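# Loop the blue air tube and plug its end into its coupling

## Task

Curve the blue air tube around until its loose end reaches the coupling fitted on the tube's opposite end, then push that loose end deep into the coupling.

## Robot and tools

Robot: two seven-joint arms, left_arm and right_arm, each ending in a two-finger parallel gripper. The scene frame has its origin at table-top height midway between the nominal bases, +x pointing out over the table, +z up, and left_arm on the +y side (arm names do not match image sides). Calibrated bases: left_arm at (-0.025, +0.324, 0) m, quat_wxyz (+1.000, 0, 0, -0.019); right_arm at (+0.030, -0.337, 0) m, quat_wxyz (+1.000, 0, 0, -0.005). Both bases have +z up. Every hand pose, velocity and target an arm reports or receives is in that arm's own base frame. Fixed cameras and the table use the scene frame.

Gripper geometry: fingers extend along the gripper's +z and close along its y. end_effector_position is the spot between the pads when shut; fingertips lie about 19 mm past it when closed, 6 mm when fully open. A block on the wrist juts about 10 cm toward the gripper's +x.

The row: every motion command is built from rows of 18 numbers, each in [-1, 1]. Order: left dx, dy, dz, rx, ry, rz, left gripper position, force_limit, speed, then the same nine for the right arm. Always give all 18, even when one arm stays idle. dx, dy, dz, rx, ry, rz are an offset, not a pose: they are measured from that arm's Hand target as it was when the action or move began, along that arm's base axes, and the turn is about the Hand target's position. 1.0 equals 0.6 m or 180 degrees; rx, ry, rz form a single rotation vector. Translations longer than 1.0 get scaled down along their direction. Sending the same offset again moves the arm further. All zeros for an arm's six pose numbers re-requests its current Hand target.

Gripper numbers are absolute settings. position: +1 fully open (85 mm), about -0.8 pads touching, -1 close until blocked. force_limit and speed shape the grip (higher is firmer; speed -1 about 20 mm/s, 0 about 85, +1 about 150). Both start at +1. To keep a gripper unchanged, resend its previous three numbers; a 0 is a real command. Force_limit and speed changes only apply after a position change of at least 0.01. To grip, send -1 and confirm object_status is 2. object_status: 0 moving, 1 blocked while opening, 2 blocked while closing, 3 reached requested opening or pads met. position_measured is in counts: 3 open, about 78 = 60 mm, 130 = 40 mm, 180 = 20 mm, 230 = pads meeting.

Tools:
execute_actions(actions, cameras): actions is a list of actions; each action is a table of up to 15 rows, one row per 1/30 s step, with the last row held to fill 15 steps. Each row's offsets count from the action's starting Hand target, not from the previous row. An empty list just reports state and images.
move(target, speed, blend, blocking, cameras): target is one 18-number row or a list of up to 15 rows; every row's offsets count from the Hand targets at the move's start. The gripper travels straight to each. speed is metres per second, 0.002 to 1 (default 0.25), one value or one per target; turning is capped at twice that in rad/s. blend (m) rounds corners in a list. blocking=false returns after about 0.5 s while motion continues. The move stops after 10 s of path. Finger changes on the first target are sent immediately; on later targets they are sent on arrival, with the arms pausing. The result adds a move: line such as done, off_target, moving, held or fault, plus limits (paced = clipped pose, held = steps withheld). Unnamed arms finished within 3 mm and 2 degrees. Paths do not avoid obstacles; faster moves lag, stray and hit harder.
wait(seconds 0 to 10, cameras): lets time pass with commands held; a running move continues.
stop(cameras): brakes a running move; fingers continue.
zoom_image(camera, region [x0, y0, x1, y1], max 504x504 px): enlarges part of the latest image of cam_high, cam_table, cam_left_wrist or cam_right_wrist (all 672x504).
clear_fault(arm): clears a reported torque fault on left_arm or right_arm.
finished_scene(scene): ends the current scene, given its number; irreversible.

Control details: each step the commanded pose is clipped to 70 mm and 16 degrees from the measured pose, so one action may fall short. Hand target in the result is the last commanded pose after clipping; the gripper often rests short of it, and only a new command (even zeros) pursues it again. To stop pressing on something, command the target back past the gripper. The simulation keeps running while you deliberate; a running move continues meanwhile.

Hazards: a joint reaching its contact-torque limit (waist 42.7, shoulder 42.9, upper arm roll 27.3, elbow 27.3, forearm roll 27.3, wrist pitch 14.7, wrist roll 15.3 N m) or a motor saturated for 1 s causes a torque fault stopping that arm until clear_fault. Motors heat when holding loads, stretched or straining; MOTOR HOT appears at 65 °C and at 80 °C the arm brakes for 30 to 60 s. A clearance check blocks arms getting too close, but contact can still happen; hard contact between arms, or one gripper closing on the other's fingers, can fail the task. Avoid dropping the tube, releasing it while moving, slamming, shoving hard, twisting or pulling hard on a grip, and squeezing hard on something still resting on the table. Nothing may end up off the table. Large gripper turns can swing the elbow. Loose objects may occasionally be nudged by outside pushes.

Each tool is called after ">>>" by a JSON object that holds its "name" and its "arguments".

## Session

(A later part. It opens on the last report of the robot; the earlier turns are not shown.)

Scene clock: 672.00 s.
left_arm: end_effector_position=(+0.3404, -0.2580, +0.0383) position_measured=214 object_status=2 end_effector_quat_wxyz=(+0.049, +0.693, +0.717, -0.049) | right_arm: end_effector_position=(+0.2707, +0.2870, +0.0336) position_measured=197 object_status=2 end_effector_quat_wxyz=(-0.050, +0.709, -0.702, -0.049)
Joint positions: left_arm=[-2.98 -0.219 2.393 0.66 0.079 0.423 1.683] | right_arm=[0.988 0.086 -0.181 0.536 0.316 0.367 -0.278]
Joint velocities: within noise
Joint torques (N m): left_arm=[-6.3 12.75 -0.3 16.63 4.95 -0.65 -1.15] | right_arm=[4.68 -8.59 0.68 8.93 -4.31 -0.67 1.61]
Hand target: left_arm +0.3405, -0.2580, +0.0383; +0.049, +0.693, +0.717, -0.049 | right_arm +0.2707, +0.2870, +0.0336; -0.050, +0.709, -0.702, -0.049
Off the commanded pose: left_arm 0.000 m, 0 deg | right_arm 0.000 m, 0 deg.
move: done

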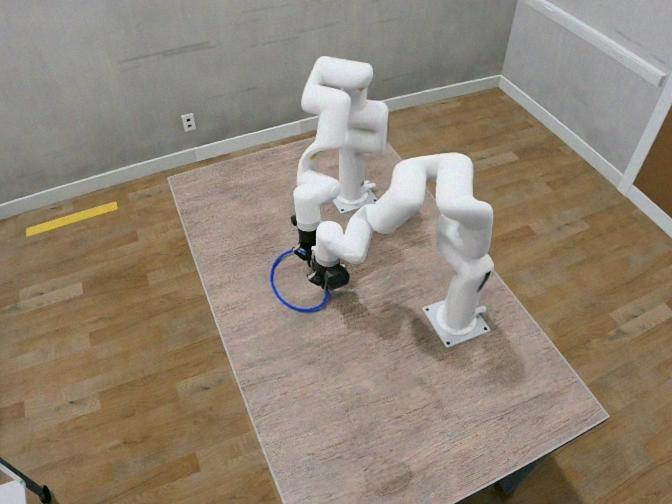

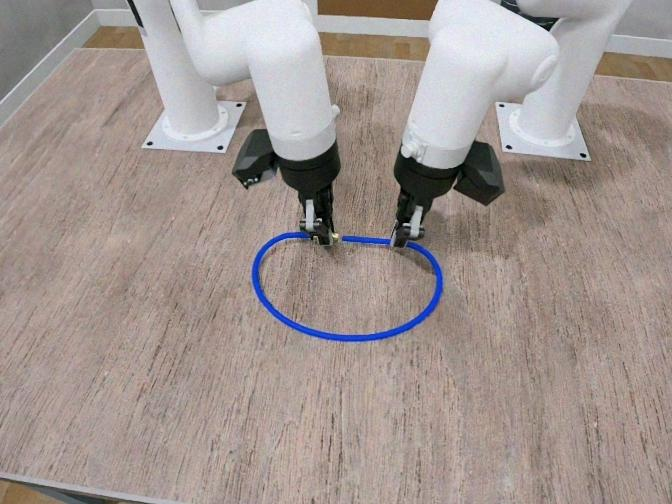

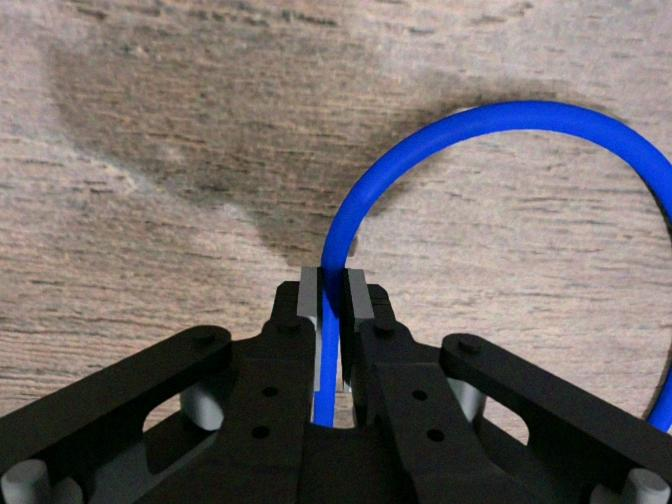

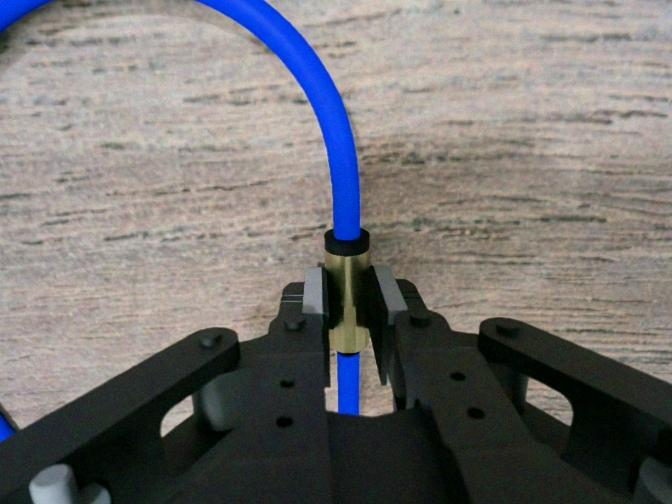

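>>> {"name": "move", "arguments": {"target": [0.0005,-0.0142,0,0,0,0,-1,-0.3,-1,0,0,0,0,0,0,-1,-0.3,-1], "speed": 0.03}}

>>> {"name": "zoom_image", "arguments": {"camera": "cam_right_wrist", "region": [285, 220, 425, 430]}}

>>> {"name": "zoom_image", "arguments": {"camera": "cam_table", "region": [315, 205, 435, 265]}}

Scene clock: 685.00 s.
left_arm: end_effector_position=(+0.3408, -0.2665, +0.0383) position_measured=214 object_status=2 end_effector_quat_wxyz=(+0.049, +0.693, +0.717, -0.049) | right_arm: end_effector_position=(+0.2707, +0.2870, +0.0336) position_measured=197 object_status=2 end_effector_quat_wxyz=(-0.050, +0.709, -0.702, -0.049)
Joint positions: left_arm=[-3.006 -0.235 2.404 0.679 0.102 0.427 1.649] | right_arm=[0.988 0.086 -0.181 0.536 0.316 0.367 -0.278]
Joint velocities: within noise
Joint torques (N m): left_arm=[-6.32 13.37 -0.73 16.73 5 -0.65 -1.13] | right_arm=[4.85 -8.74 0.14 8.97 -4.15 -0.8 1.52]
Hand target: left_arm +0.3408, -0.2666, +0.0383; +0.049, +0.693, +0.717, -0.049 | right_arm +0.2707, +0.2870, +0.0336; -0.050, +0.709, -0.702, -0.049
Off the commanded pose: left_arm 0.000 m, 0 deg | right_arm 0.000 m, 0 deg.
move: done

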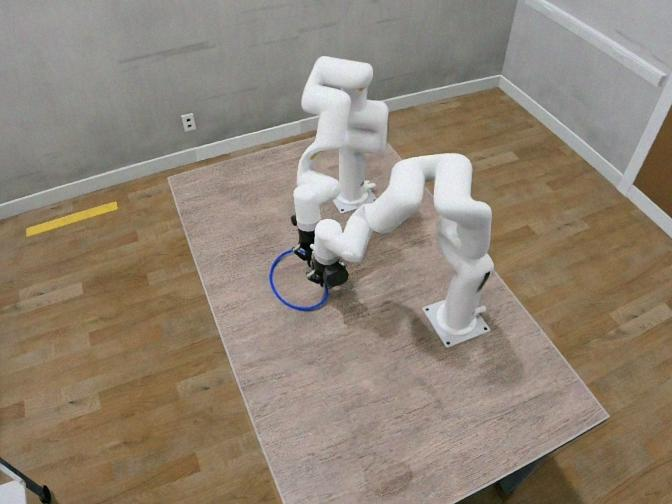

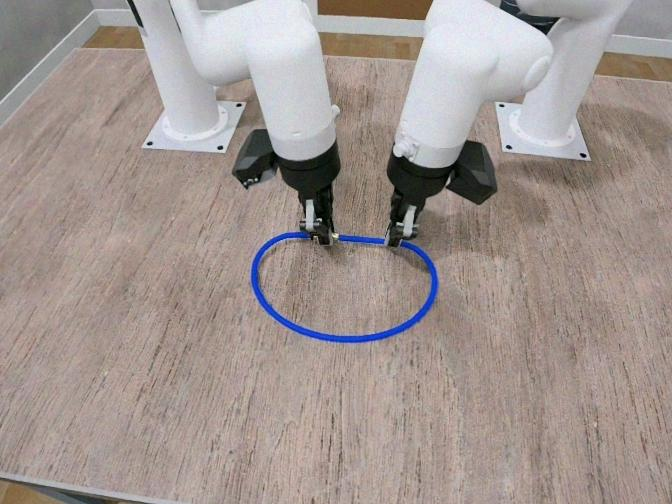

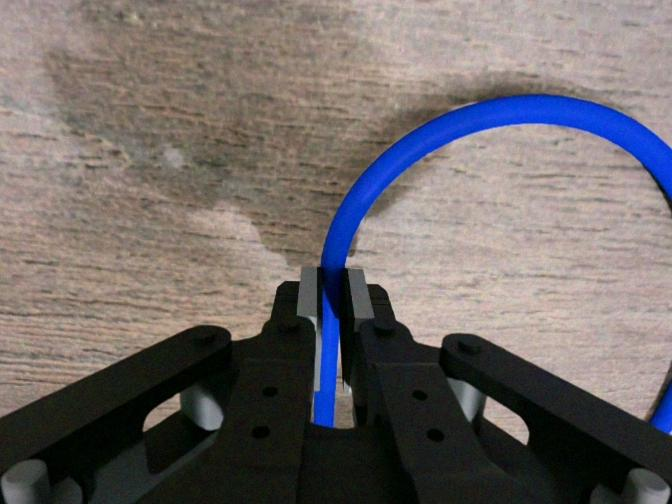

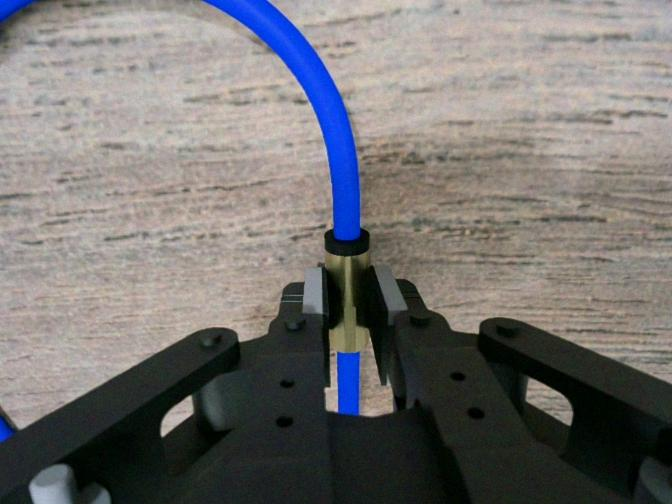

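Scaled by 2.400 from the camera's 672x504 image, which has a finer 960x720 frame.

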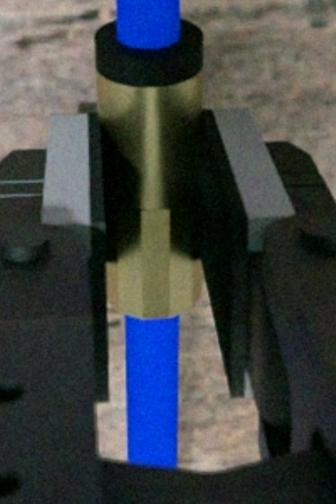

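Scaled by 4.200 from the camera's 672x504 image, which has a finer 960x720 frame.

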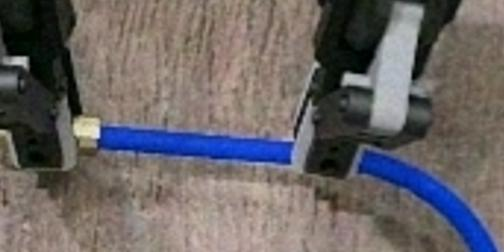

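>>> {"name": "move", "arguments": {"target": [0.0004,-0.01,0,0,0,0,-1,-0.3,-1,0,0,0,0,0,0,-1,-0.3,-1], "speed": 0.03}}

>>> {"name": "zoom_image", "arguments": {"camera": "cam_table", "region": [315, 205, 435, 265]}}

>>> {"name": "zoom_image", "arguments": {"camera": "cam_right_wrist", "region": [285, 220, 425, 430]}}

Scene clock: 699.07 s.
left_arm: end_effector_position=(+0.3410, -0.2725, +0.0383) position_measured=214 object_status=2 end_effector_quat_wxyz=(+0.049, +0.693, +0.717, -0.049) | right_arm: end_effector_position=(+0.2707, +0.2870, +0.0336) position_measured=197 object_status=2 end_effector_quat_wxyz=(-0.050, +0.709, -0.702, -0.049)
Joint positions: left_arm=[-3.025 -0.246 2.412 0.692 0.117 0.43 1.626] | right_arm=[0.988 0.086 -0.181 0.536 0.316 0.367 -0.278]
Joint velocities: within noise
Joint torques (N m): left_arm=[-6.12 13.81 -0.9 16.96 4.82 -0.61 -0.98] | right_arm=[4.73 -9.01 -0.18 9.38 -3.9 -0.9 1.49]
Hand target: left_arm +0.3410, -0.2726, +0.0383; +0.049, +0.693, +0.717, -0.049 | right_arm +0.2707, +0.2870, +0.0336; -0.050, +0.709, -0.702, -0.049
Off the commanded pose: left_arm 0.000 m, 0 deg | right_arm 0.000 m, 0 deg.
move: done

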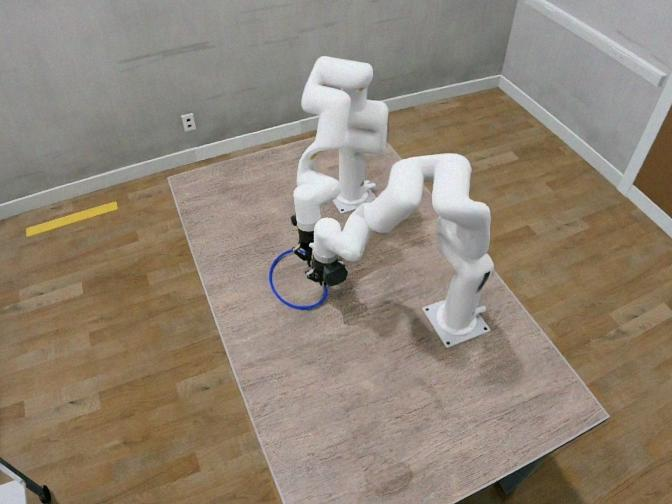

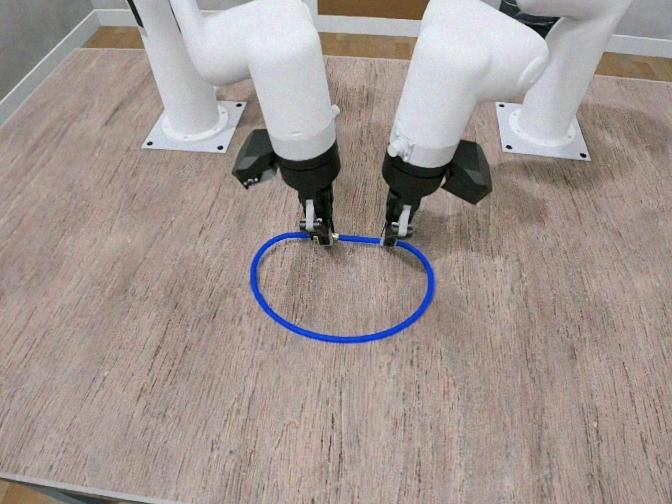

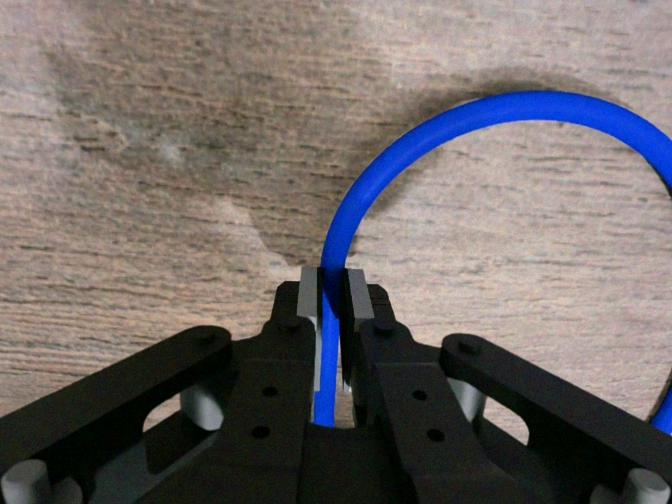

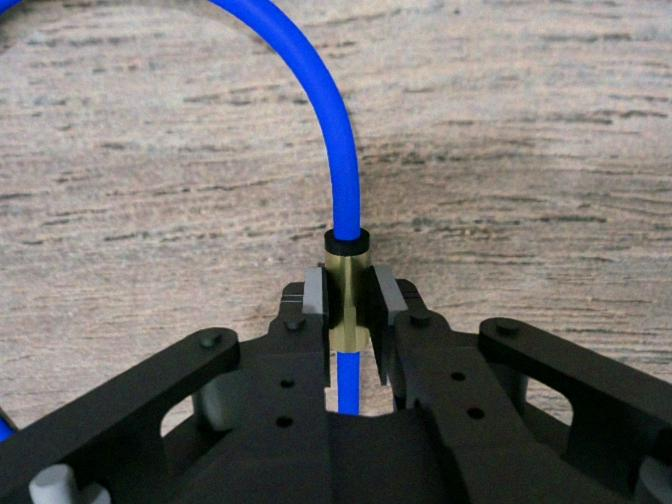

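Scaled by 4.200 from the camera's 672x504 image, which has a finer 960x720 frame.

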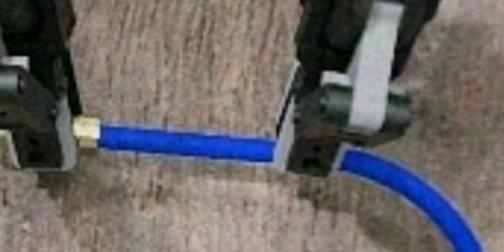

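Scaled by 2.400 from the camera's 672x504 image, which has a finer 960x720 frame.

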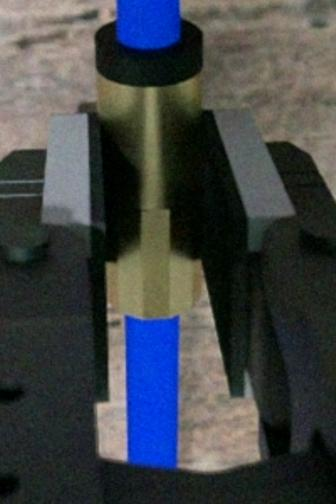

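>>> {"name": "move", "arguments": {"target": [0.0006,-0.015,0,0,0,0,-1,-0.3,-1,0,0,0,0,0,0,-1,-0.3,-1], "speed": 0.03}}

>>> {"name": "zoom_image", "arguments": {"camera": "cam_table", "region": [315, 205, 435, 265]}}

>>> {"name": "zoom_image", "arguments": {"camera": "cam_right_wrist", "region": [285, 220, 425, 430]}}

Scene clock: 717.43 s.
left_arm: end_effector_position=(+0.3413, -0.2814, +0.0383) position_measured=214 object_status=2 end_effector_quat_wxyz=(+0.049, +0.693, +0.717, -0.049) | right_arm: end_effector_position=(+0.2707, +0.2870, +0.0336) position_measured=197 object_status=2 end_effector_quat_wxyz=(-0.050, +0.709, -0.702, -0.049)
Joint positions: left_arm=[-3.052 -0.263 2.423 0.713 0.14 0.436 1.593] | right_arm=[0.988 0.086 -0.181 0.536 0.316 0.367 -0.278]
Joint velocities: within noise
Joint torques (N m): left_arm=[-10.74 14.04 -5.34 19.74 4.4 -2.58 -1.2] | right_arm=[4.14 -9.6 -0.1 9.27 -3.85 -1.09 1.38]
Hand target: left_arm +0.3414, -0.2816, +0.0383; +0.049, +0.693, +0.717, -0.049 | right_arm +0.2707, +0.2870, +0.0336; -0.050, +0.709, -0.702, -0.049
Off the commanded pose: left_arm 0.000 m, 0 deg | right_arm 0.000 m, 0 deg.
move: done

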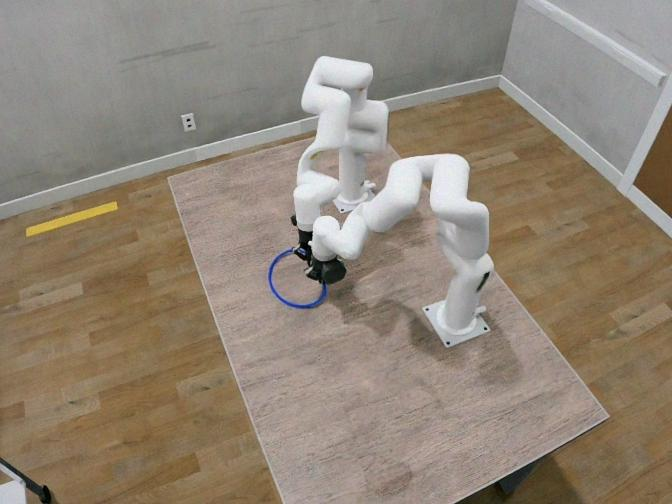

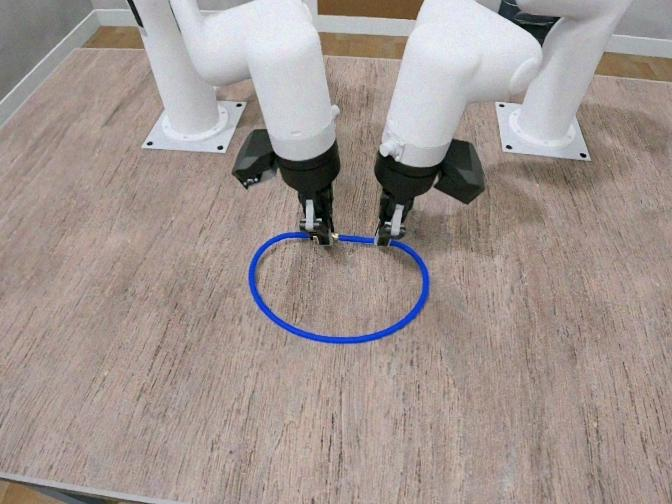

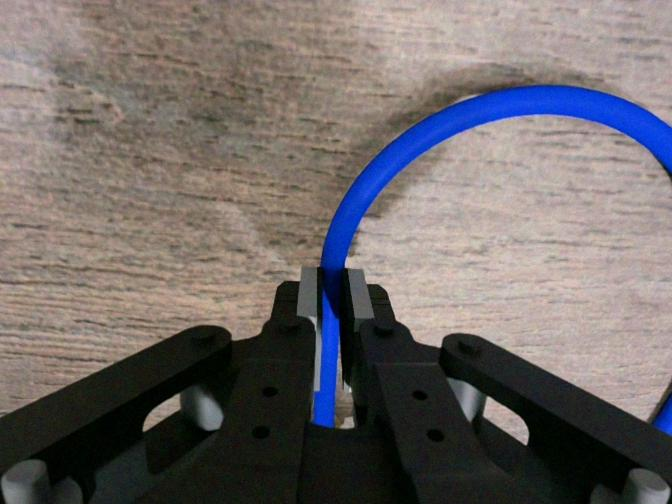

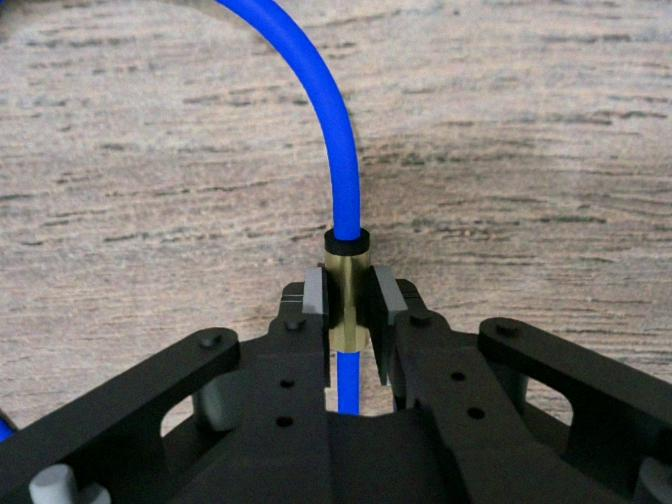

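Scaled by 4.200 from the camera's 672x504 image, which has a finer 960x720 frame.

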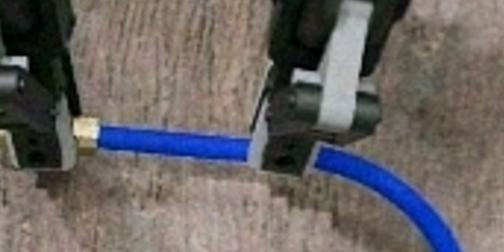

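Scaled by 2.400 from the camera's 672x504 image, which has a finer 960x720 frame.

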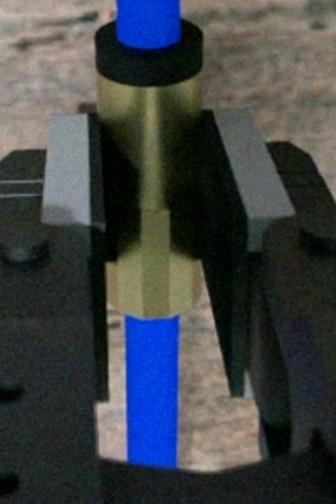

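>>> {"name": "move", "arguments": {"target": [0.0003,-0.0067,0,0,0,0,-1,-0.3,-1,0,0,0,0,0,0,-1,-0.3,-1], "speed": 0.02}}

>>> {"name": "zoom_image", "arguments": {"camera": "cam_table", "region": [315, 205, 435, 265]}}

>>> {"name": "zoom_image", "arguments": {"camera": "cam_right_wrist", "region": [285, 220, 425, 430]}}

Scene clock: 727.67 s.
left_arm: end_effector_position=(+0.3415, -0.2855, +0.0383) position_measured=214 object_status=2 end_effector_quat_wxyz=(+0.049, +0.693, +0.717, -0.049) | right_arm: end_effector_position=(+0.2706, +0.2868, +0.0334) position_measured=197 object_status=2 end_effector_quat_wxyz=(-0.049, +0.709, -0.702, -0.049)
Joint positions: left_arm=[-3.065 -0.271 2.428 0.723 0.149 0.438 1.579] | right_arm=[0.988 0.086 -0.181 0.536 0.316 0.367 -0.278]
Joint velocities: within noise
Joint torques (N m): left_arm=[-21.85 14.25 -16.4 26.75 3.15 -6.86 -1.13] | right_arm=[7.52 -14.32 8.58 16.9 -2.78 -3.72 1.11]
Hand target: left_arm +0.3415, -0.2856, +0.0383; +0.049, +0.693, +0.717, -0.049 | right_arm +0.2707, +0.2870, +0.0336; -0.050, +0.709, -0.702, -0.049
Off the commanded pose: left_arm 0.000 m, 0 deg | right_arm 0.000 m, 0 deg.
move: done

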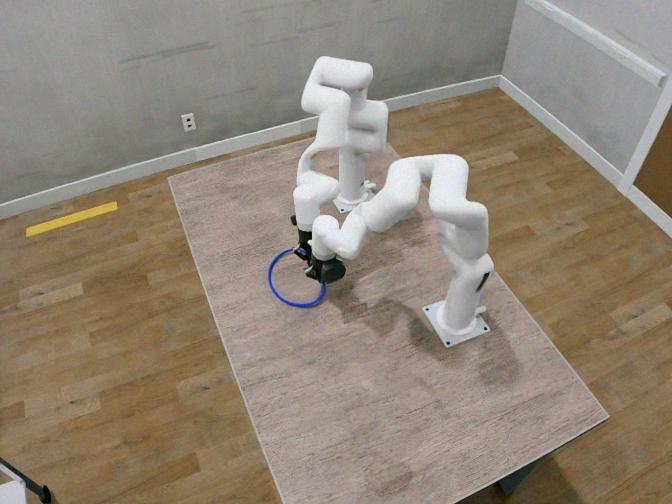

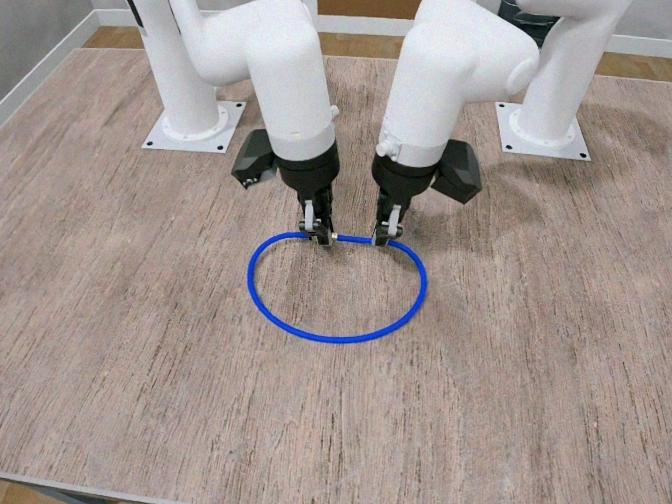

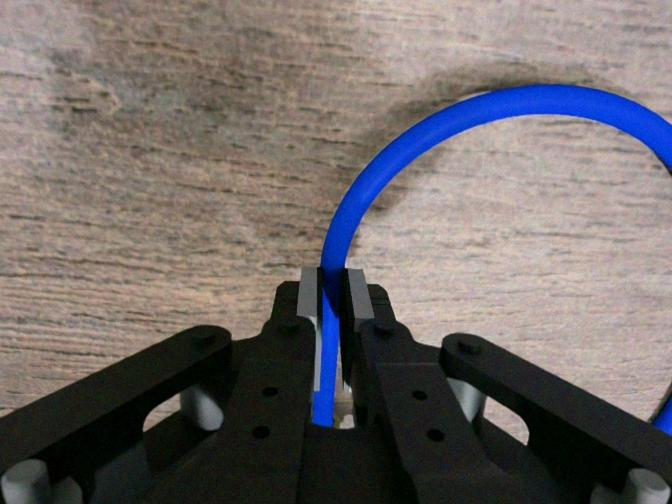

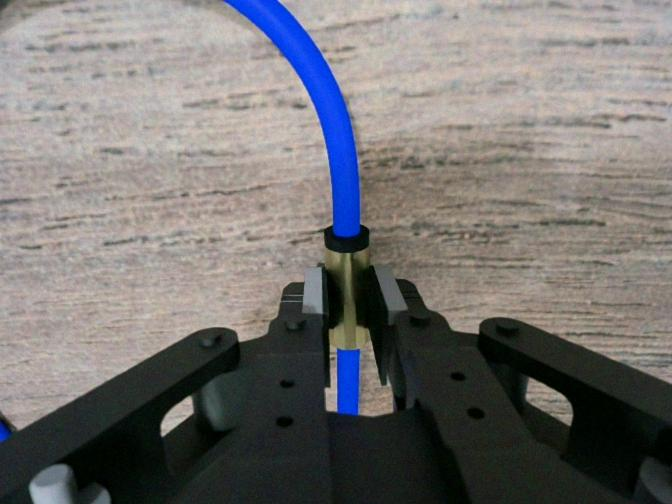

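Scaled by 4.200 from the camera's 672x504 image, which has a finer 960x720 frame.

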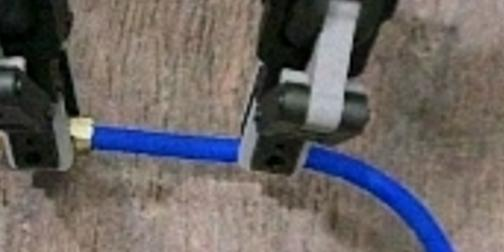

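Scaled by 2.400 from the camera's 672x504 image, which has a finer 960x720 frame.

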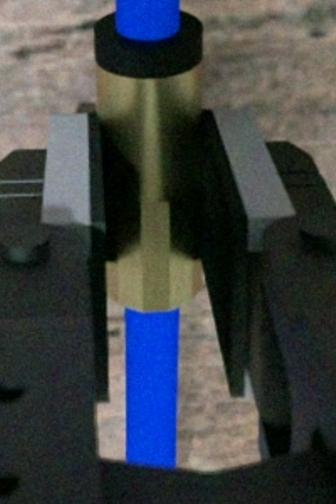

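>>> {"name": "move", "arguments": {"target": [[-0.0001,0.002,0,0,0,0,-1,-0.3,-1,0,0,0,0,0,0,-1,-0.3,-1],[-0.0001,0.002,-0.0217,0,0,0,-1,-0.3,-1,0,0,-0.0183,0,0,0,-1,-0.3,-1]], "speed": 0.03}}

>>> {"name": "zoom_image", "arguments": {"camera": "cam_table", "region": [315, 205, 435, 265]}}

Scene clock: 746.97 s.
left_arm: end_effector_position=(+0.3415, -0.2844, +0.0253) position_measured=214 object_status=2 end_effector_quat_wxyz=(+0.049, +0.693, +0.717, -0.049) | right_arm: end_effector_position=(+0.2707, +0.2870, +0.0226) position_measured=197 object_status=2 end_effector_quat_wxyz=(-0.050, +0.709, -0.702, -0.049)
Joint positions: left_arm=[-3.091 -0.309 2.465 0.72 0.198 0.403 1.549] | right_arm=[0.984 0.124 -0.169 0.538 0.361 0.334 -0.314]
Joint velocities: within noise
Joint torques (N m): left_arm=[-17.01 15.72 -12.75 23.57 4.28 -7.53 -1.07] | right_arm=[-0.72 -11.66 7.41 14.84 5.18 -3.72 -1.31]
Hand target: left_arm +0.3415, -0.2844, +0.0253; +0.049, +0.693, +0.717, -0.049 | right_arm +0.2707, +0.2870, +0.0226; -0.050, +0.709, -0.702, -0.049
Off the commanded pose: left_arm 0.000 m, 0 deg | right_arm 0.000 m, 0 deg.
MOTOR HOT: joint 4 (elbow) of the right arm reports 65 °C; the controller stops that arm at 80 °C. To cool a motor, set the load down, stop pushing, or move to a pose that needs little force. At that limit the right arm can sag while its brakes close.
move: done

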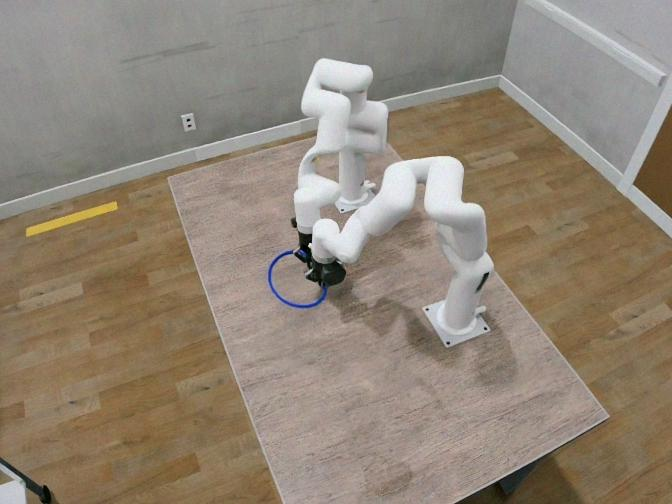

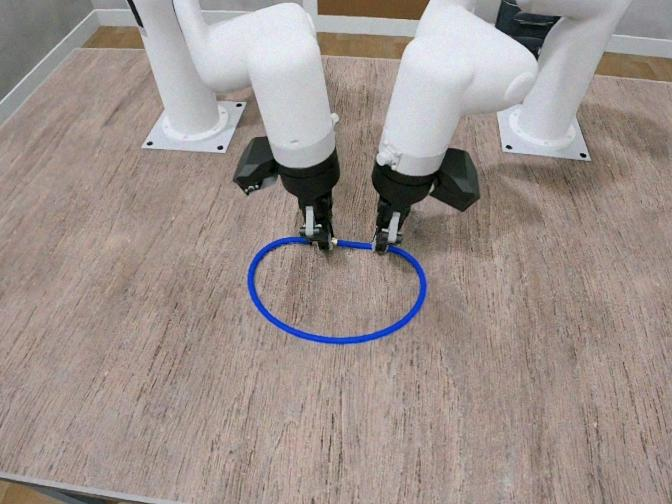

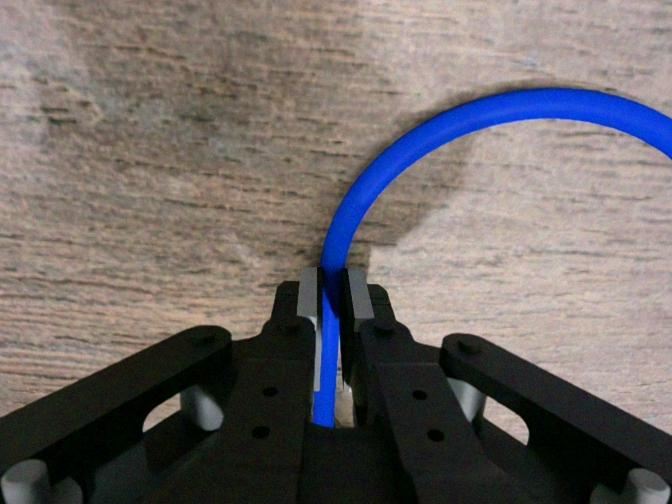

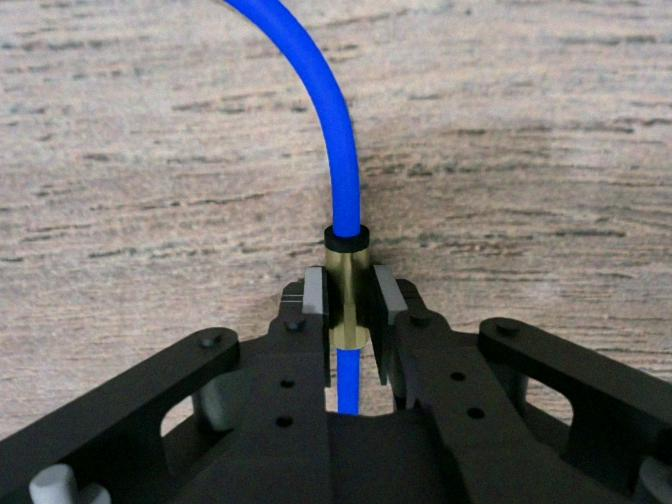

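Scaled by 4.200 from the camera's 672x504 image, which has a finer 960x720 frame.

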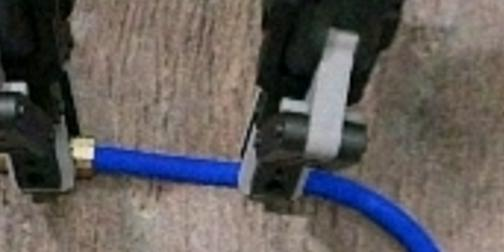

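>>> {"name": "move", "arguments": {"target": [[-0.0001,0.0033,0,0,0,0,-1,-0.3,-1,0,0,0,0,0,0,-1,-0.3,-1],[-0.0001,0.0033,0,0,0,0,-0.165,-0.3,-1,0,0,0,0,0,0,-1,-0.3,-1]], "speed": 0.02}}

>>> {"name": "zoom_image", "arguments": {"camera": "cam_table", "region": [315, 205, 435, 265]}}

Scene clock: 769.27 s.
left_arm: end_effector_position=(+0.3414, -0.2824, +0.0253) position_measured=150 object_status=0 end_effector_quat_wxyz=(+0.049, +0.693, +0.717, -0.049) | right_arm: end_effector_position=(+0.2707, +0.2870, +0.0226) position_measured=197 object_status=2 end_effector_quat_wxyz=(-0.050, +0.709, -0.702, -0.049)
Joint positions: left_arm=[-3.085 -0.305 2.463 0.715 0.194 0.401 1.555] | right_arm=[0.984 0.124 -0.169 0.538 0.361 0.334 -0.315]
Joint velocities: within noise
Joint torques (N m): left_arm=[3.36 16.83 -2.3 10.35 -1.02 -0.38 0.74] | right_arm=[-6.14 -12.51 -3.13 5.57 2.67 -0.89 -0.82]
Hand target: left_arm +0.3414, -0.2824, +0.0253; +0.049, +0.693, +0.717, -0.049 | right_arm +0.2707, +0.2870, +0.0226; -0.050, +0.709, -0.702, -0.049
Off the commanded pose: left_arm 0.000 m, 0 deg | right_arm 0.000 m, 0 deg.
MOTOR HOT: still on. Joint 4 (elbow) of the right arm reports 63 °C.
move: done

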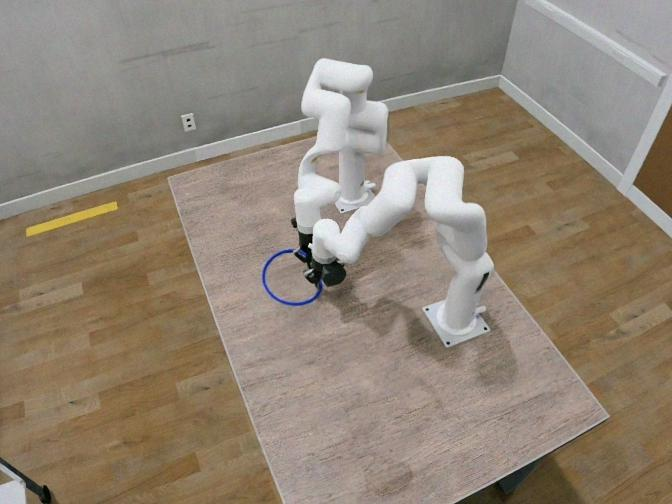

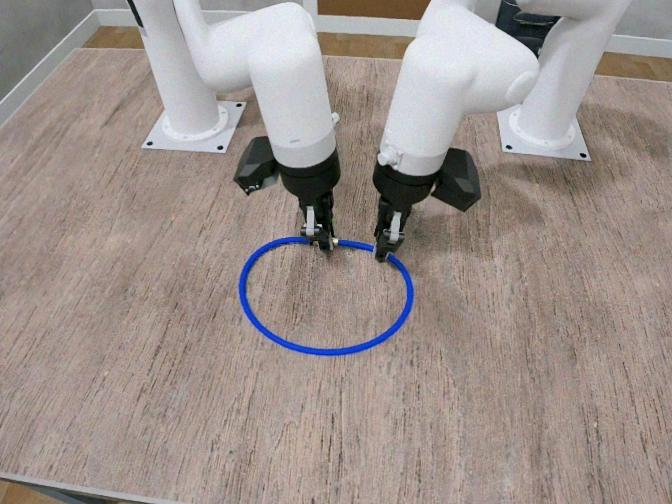

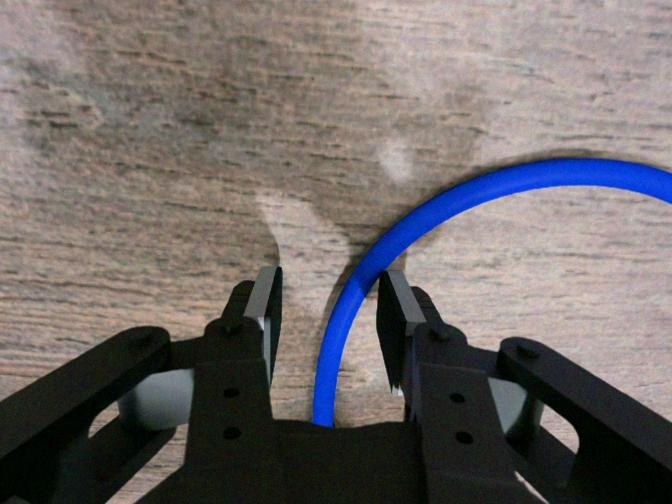

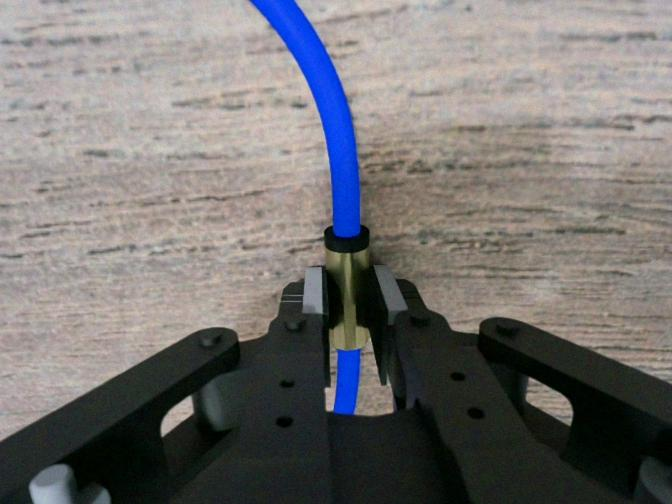

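Scaled by 4.200 from the camera's 672x504 image, which has a finer 960x720 frame.

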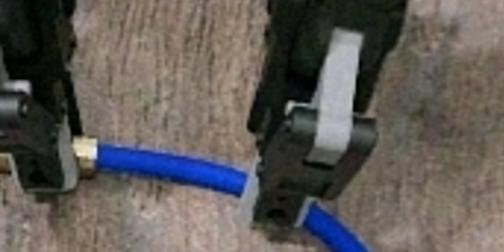

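>>> {"name": "move", "arguments": {"target": [[0,0,0.05,0,0,0,-0.165,-0.3,-1,0,0,0,0,0,0,-1,-0.3,-1],[0,0,0.2,0,0,0,-0.165,-0.3,-1,0,0,0,0,0,0,-1,-0.3,-1],[0,0.02,0.2,0,0,0,-0.165,-0.3,-1,0,0,0,0,0,0,-0.165,-0.3,-1]], "speed": [0.05,0.15,0.1]}}

>>> {"name": "zoom_image", "arguments": {"camera": "cam_table", "region": [285, 205, 435, 265]}}

Scene clock: 783.93 s.
left_arm: end_effector_position=(+0.3414, -0.2704, +0.1453) position_measured=150 object_status=3 end_effector_quat_wxyz=(+0.049, +0.693, +0.717, -0.049) | right_arm: end_effector_position=(+0.2707, +0.2870, +0.0226) position_measured=150 object_status=0 end_effector_quat_wxyz=(-0.050, +0.709, -0.702, -0.049)
Joint positions: left_arm=[-2.965 0.098 2.347 0.774 -0.261 0.777 1.885] | right_arm=[0.984 0.124 -0.169 0.538 0.361 0.334 -0.315]
Joint velocities: within noise
Joint torques (N m): left_arm=[7.39 18.64 4.07 15.59 -5.38 -0.81 0.73] | right_arm=[-0.62 -13.44 0.05 7.9 -3.1 -0.73 0.55]
Hand target: left_arm +0.3414, -0.2704, +0.1453; +0.049, +0.693, +0.717, -0.049 | right_arm +0.2707, +0.2870, +0.0226; -0.050, +0.709, -0.702, -0.049
Off the commanded pose: left_arm 0.000 m, 0 deg | right_arm 0.000 m, 0 deg.
MOTOR HOT: cleared for the motors of the right arm.
move: done

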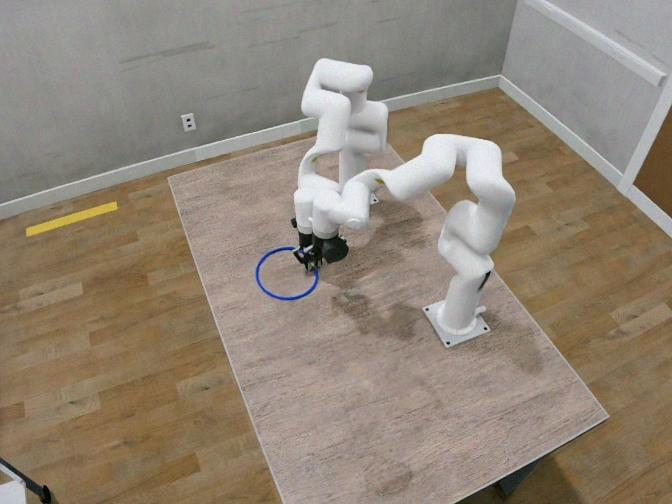

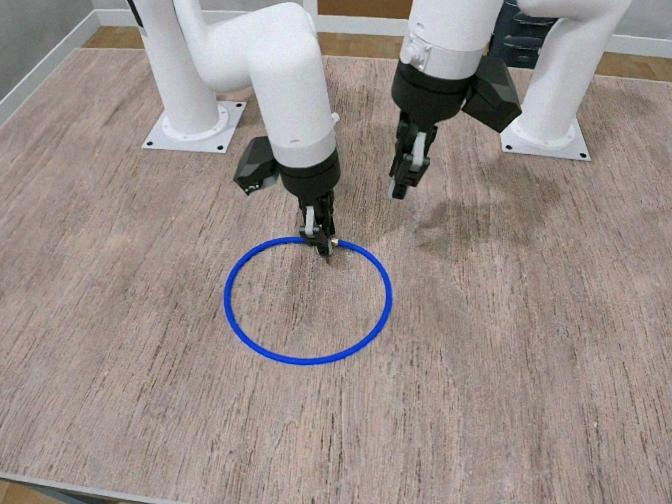

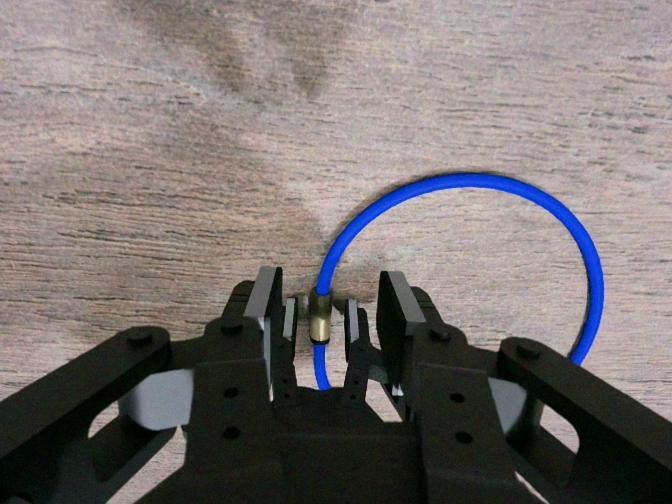

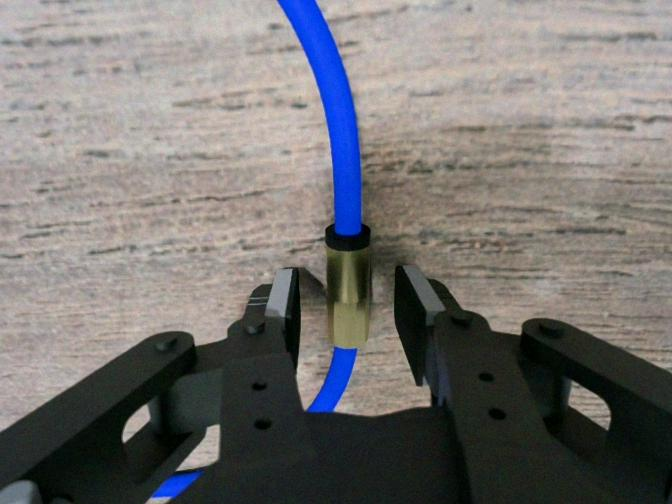

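Scaled by 3.360 from the camera's 672x504 image, which has a finer 960x720 frame.

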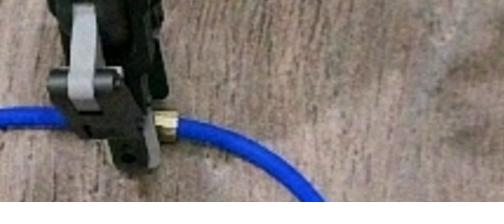

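Both released; lift the right arm clear.

>>> {"name": "move", "arguments": {"target": [[0,0,0,0,0,0,-0.165,-0.3,-1,0,0,0.05,0,0,0,-0.165,-0.3,-1],[0,0,0,0,0,0,-0.165,-0.3,-1,0,-0.05,0.25,0,0,0,-0.165,-0.3,-1]], "speed": [0.05,0.2]}}

>>> {"name": "zoom_image", "arguments": {"camera": "cam_table", "region": [285, 205, 405, 265]}}

>>> {"name": "zoom_image", "arguments": {"camera": "cam_right_wrist", "region": [250, 150, 450, 400]}}

Scene clock: 798.33 s.
left_arm: end_effector_position=(+0.3414, -0.2704, +0.1453) position_measured=150 object_status=3 end_effector_quat_wxyz=(+0.049, +0.693, +0.717, -0.049) | right_arm: end_effector_position=(+0.2707, +0.2570, +0.1725) position_measured=150 object_status=3 end_effector_quat_wxyz=(-0.050, +0.709, -0.702, -0.049)
Joint positions: left_arm=[-2.965 0.098 2.347 0.774 -0.261 0.777 1.885] | right_arm=[0.926 -0.343 -0.214 0.594 0.045 0.837 -0.103]
Joint velocities: within noise
Joint torques (N m): left_arm=[7.26 18.32 3.65 17.5 -4.93 -1.35 0.7] | right_arm=[-5.62 -12.56 3.32 12.16 -4.35 -0.58 1.28]
Hand target: left_arm +0.3414, -0.2704, +0.1453; +0.049, +0.693, +0.717, -0.049 | right_arm +0.2707, +0.2570, +0.1726; -0.050, +0.709, -0.702, -0.049
Off the commanded pose: left_arm 0.000 m, 0 deg | right_arm 0.000 m, 0 deg.
move: done

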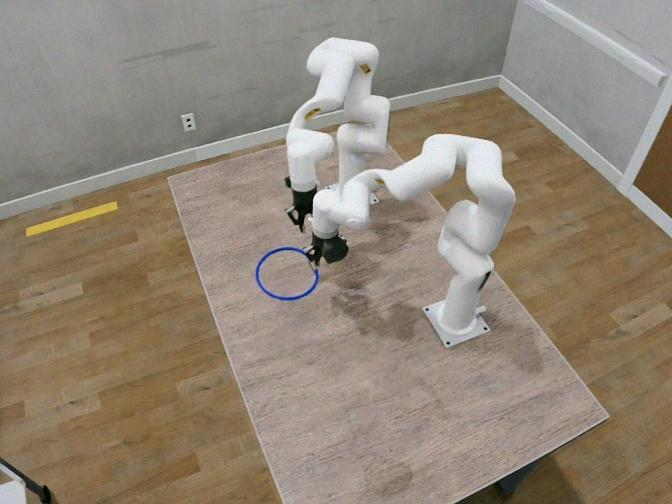

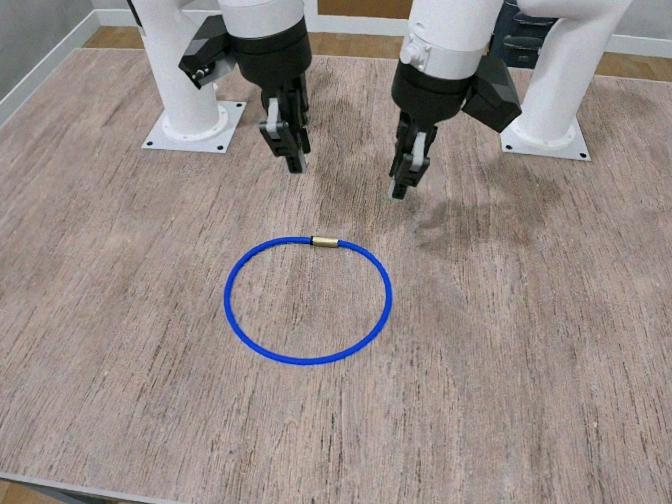

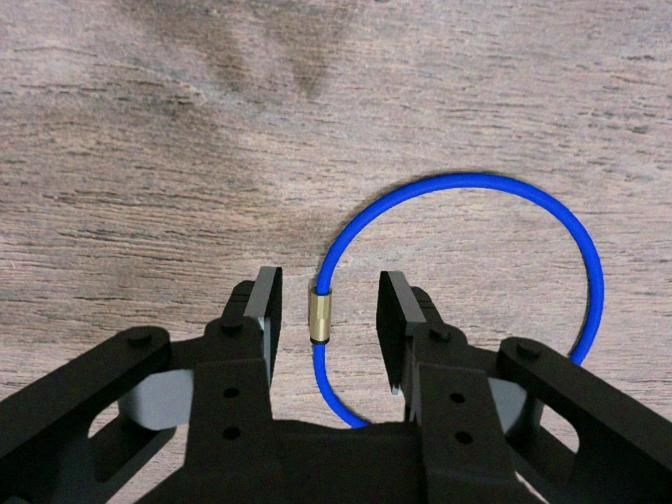

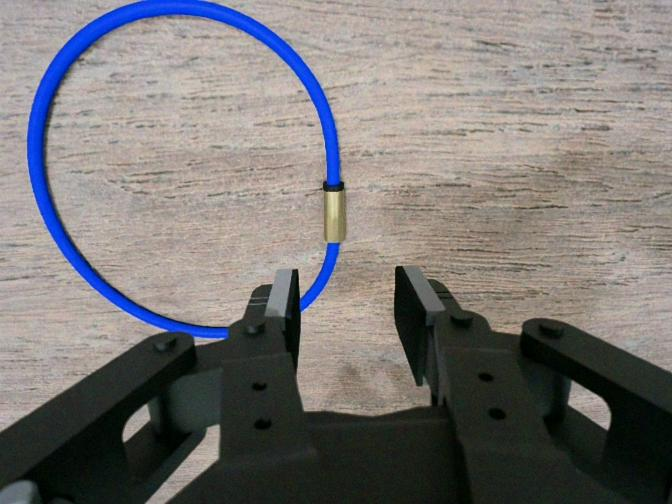

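Scaled by 4.200 from the camera's 672x504 image, which has a finer 960x720 frame.

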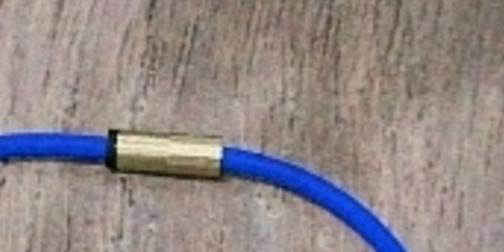

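Scaled by 2.016 from the camera's 672x504 image, which has a finer 960x720 frame.

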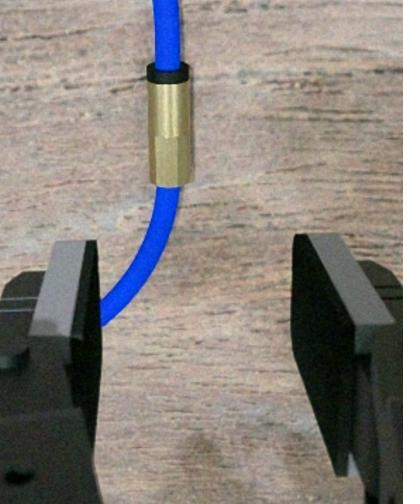

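Seated and stable.

>>> {"name": "finished_scene", "arguments": {"scene": 1}}

The scene is finished: the task was done.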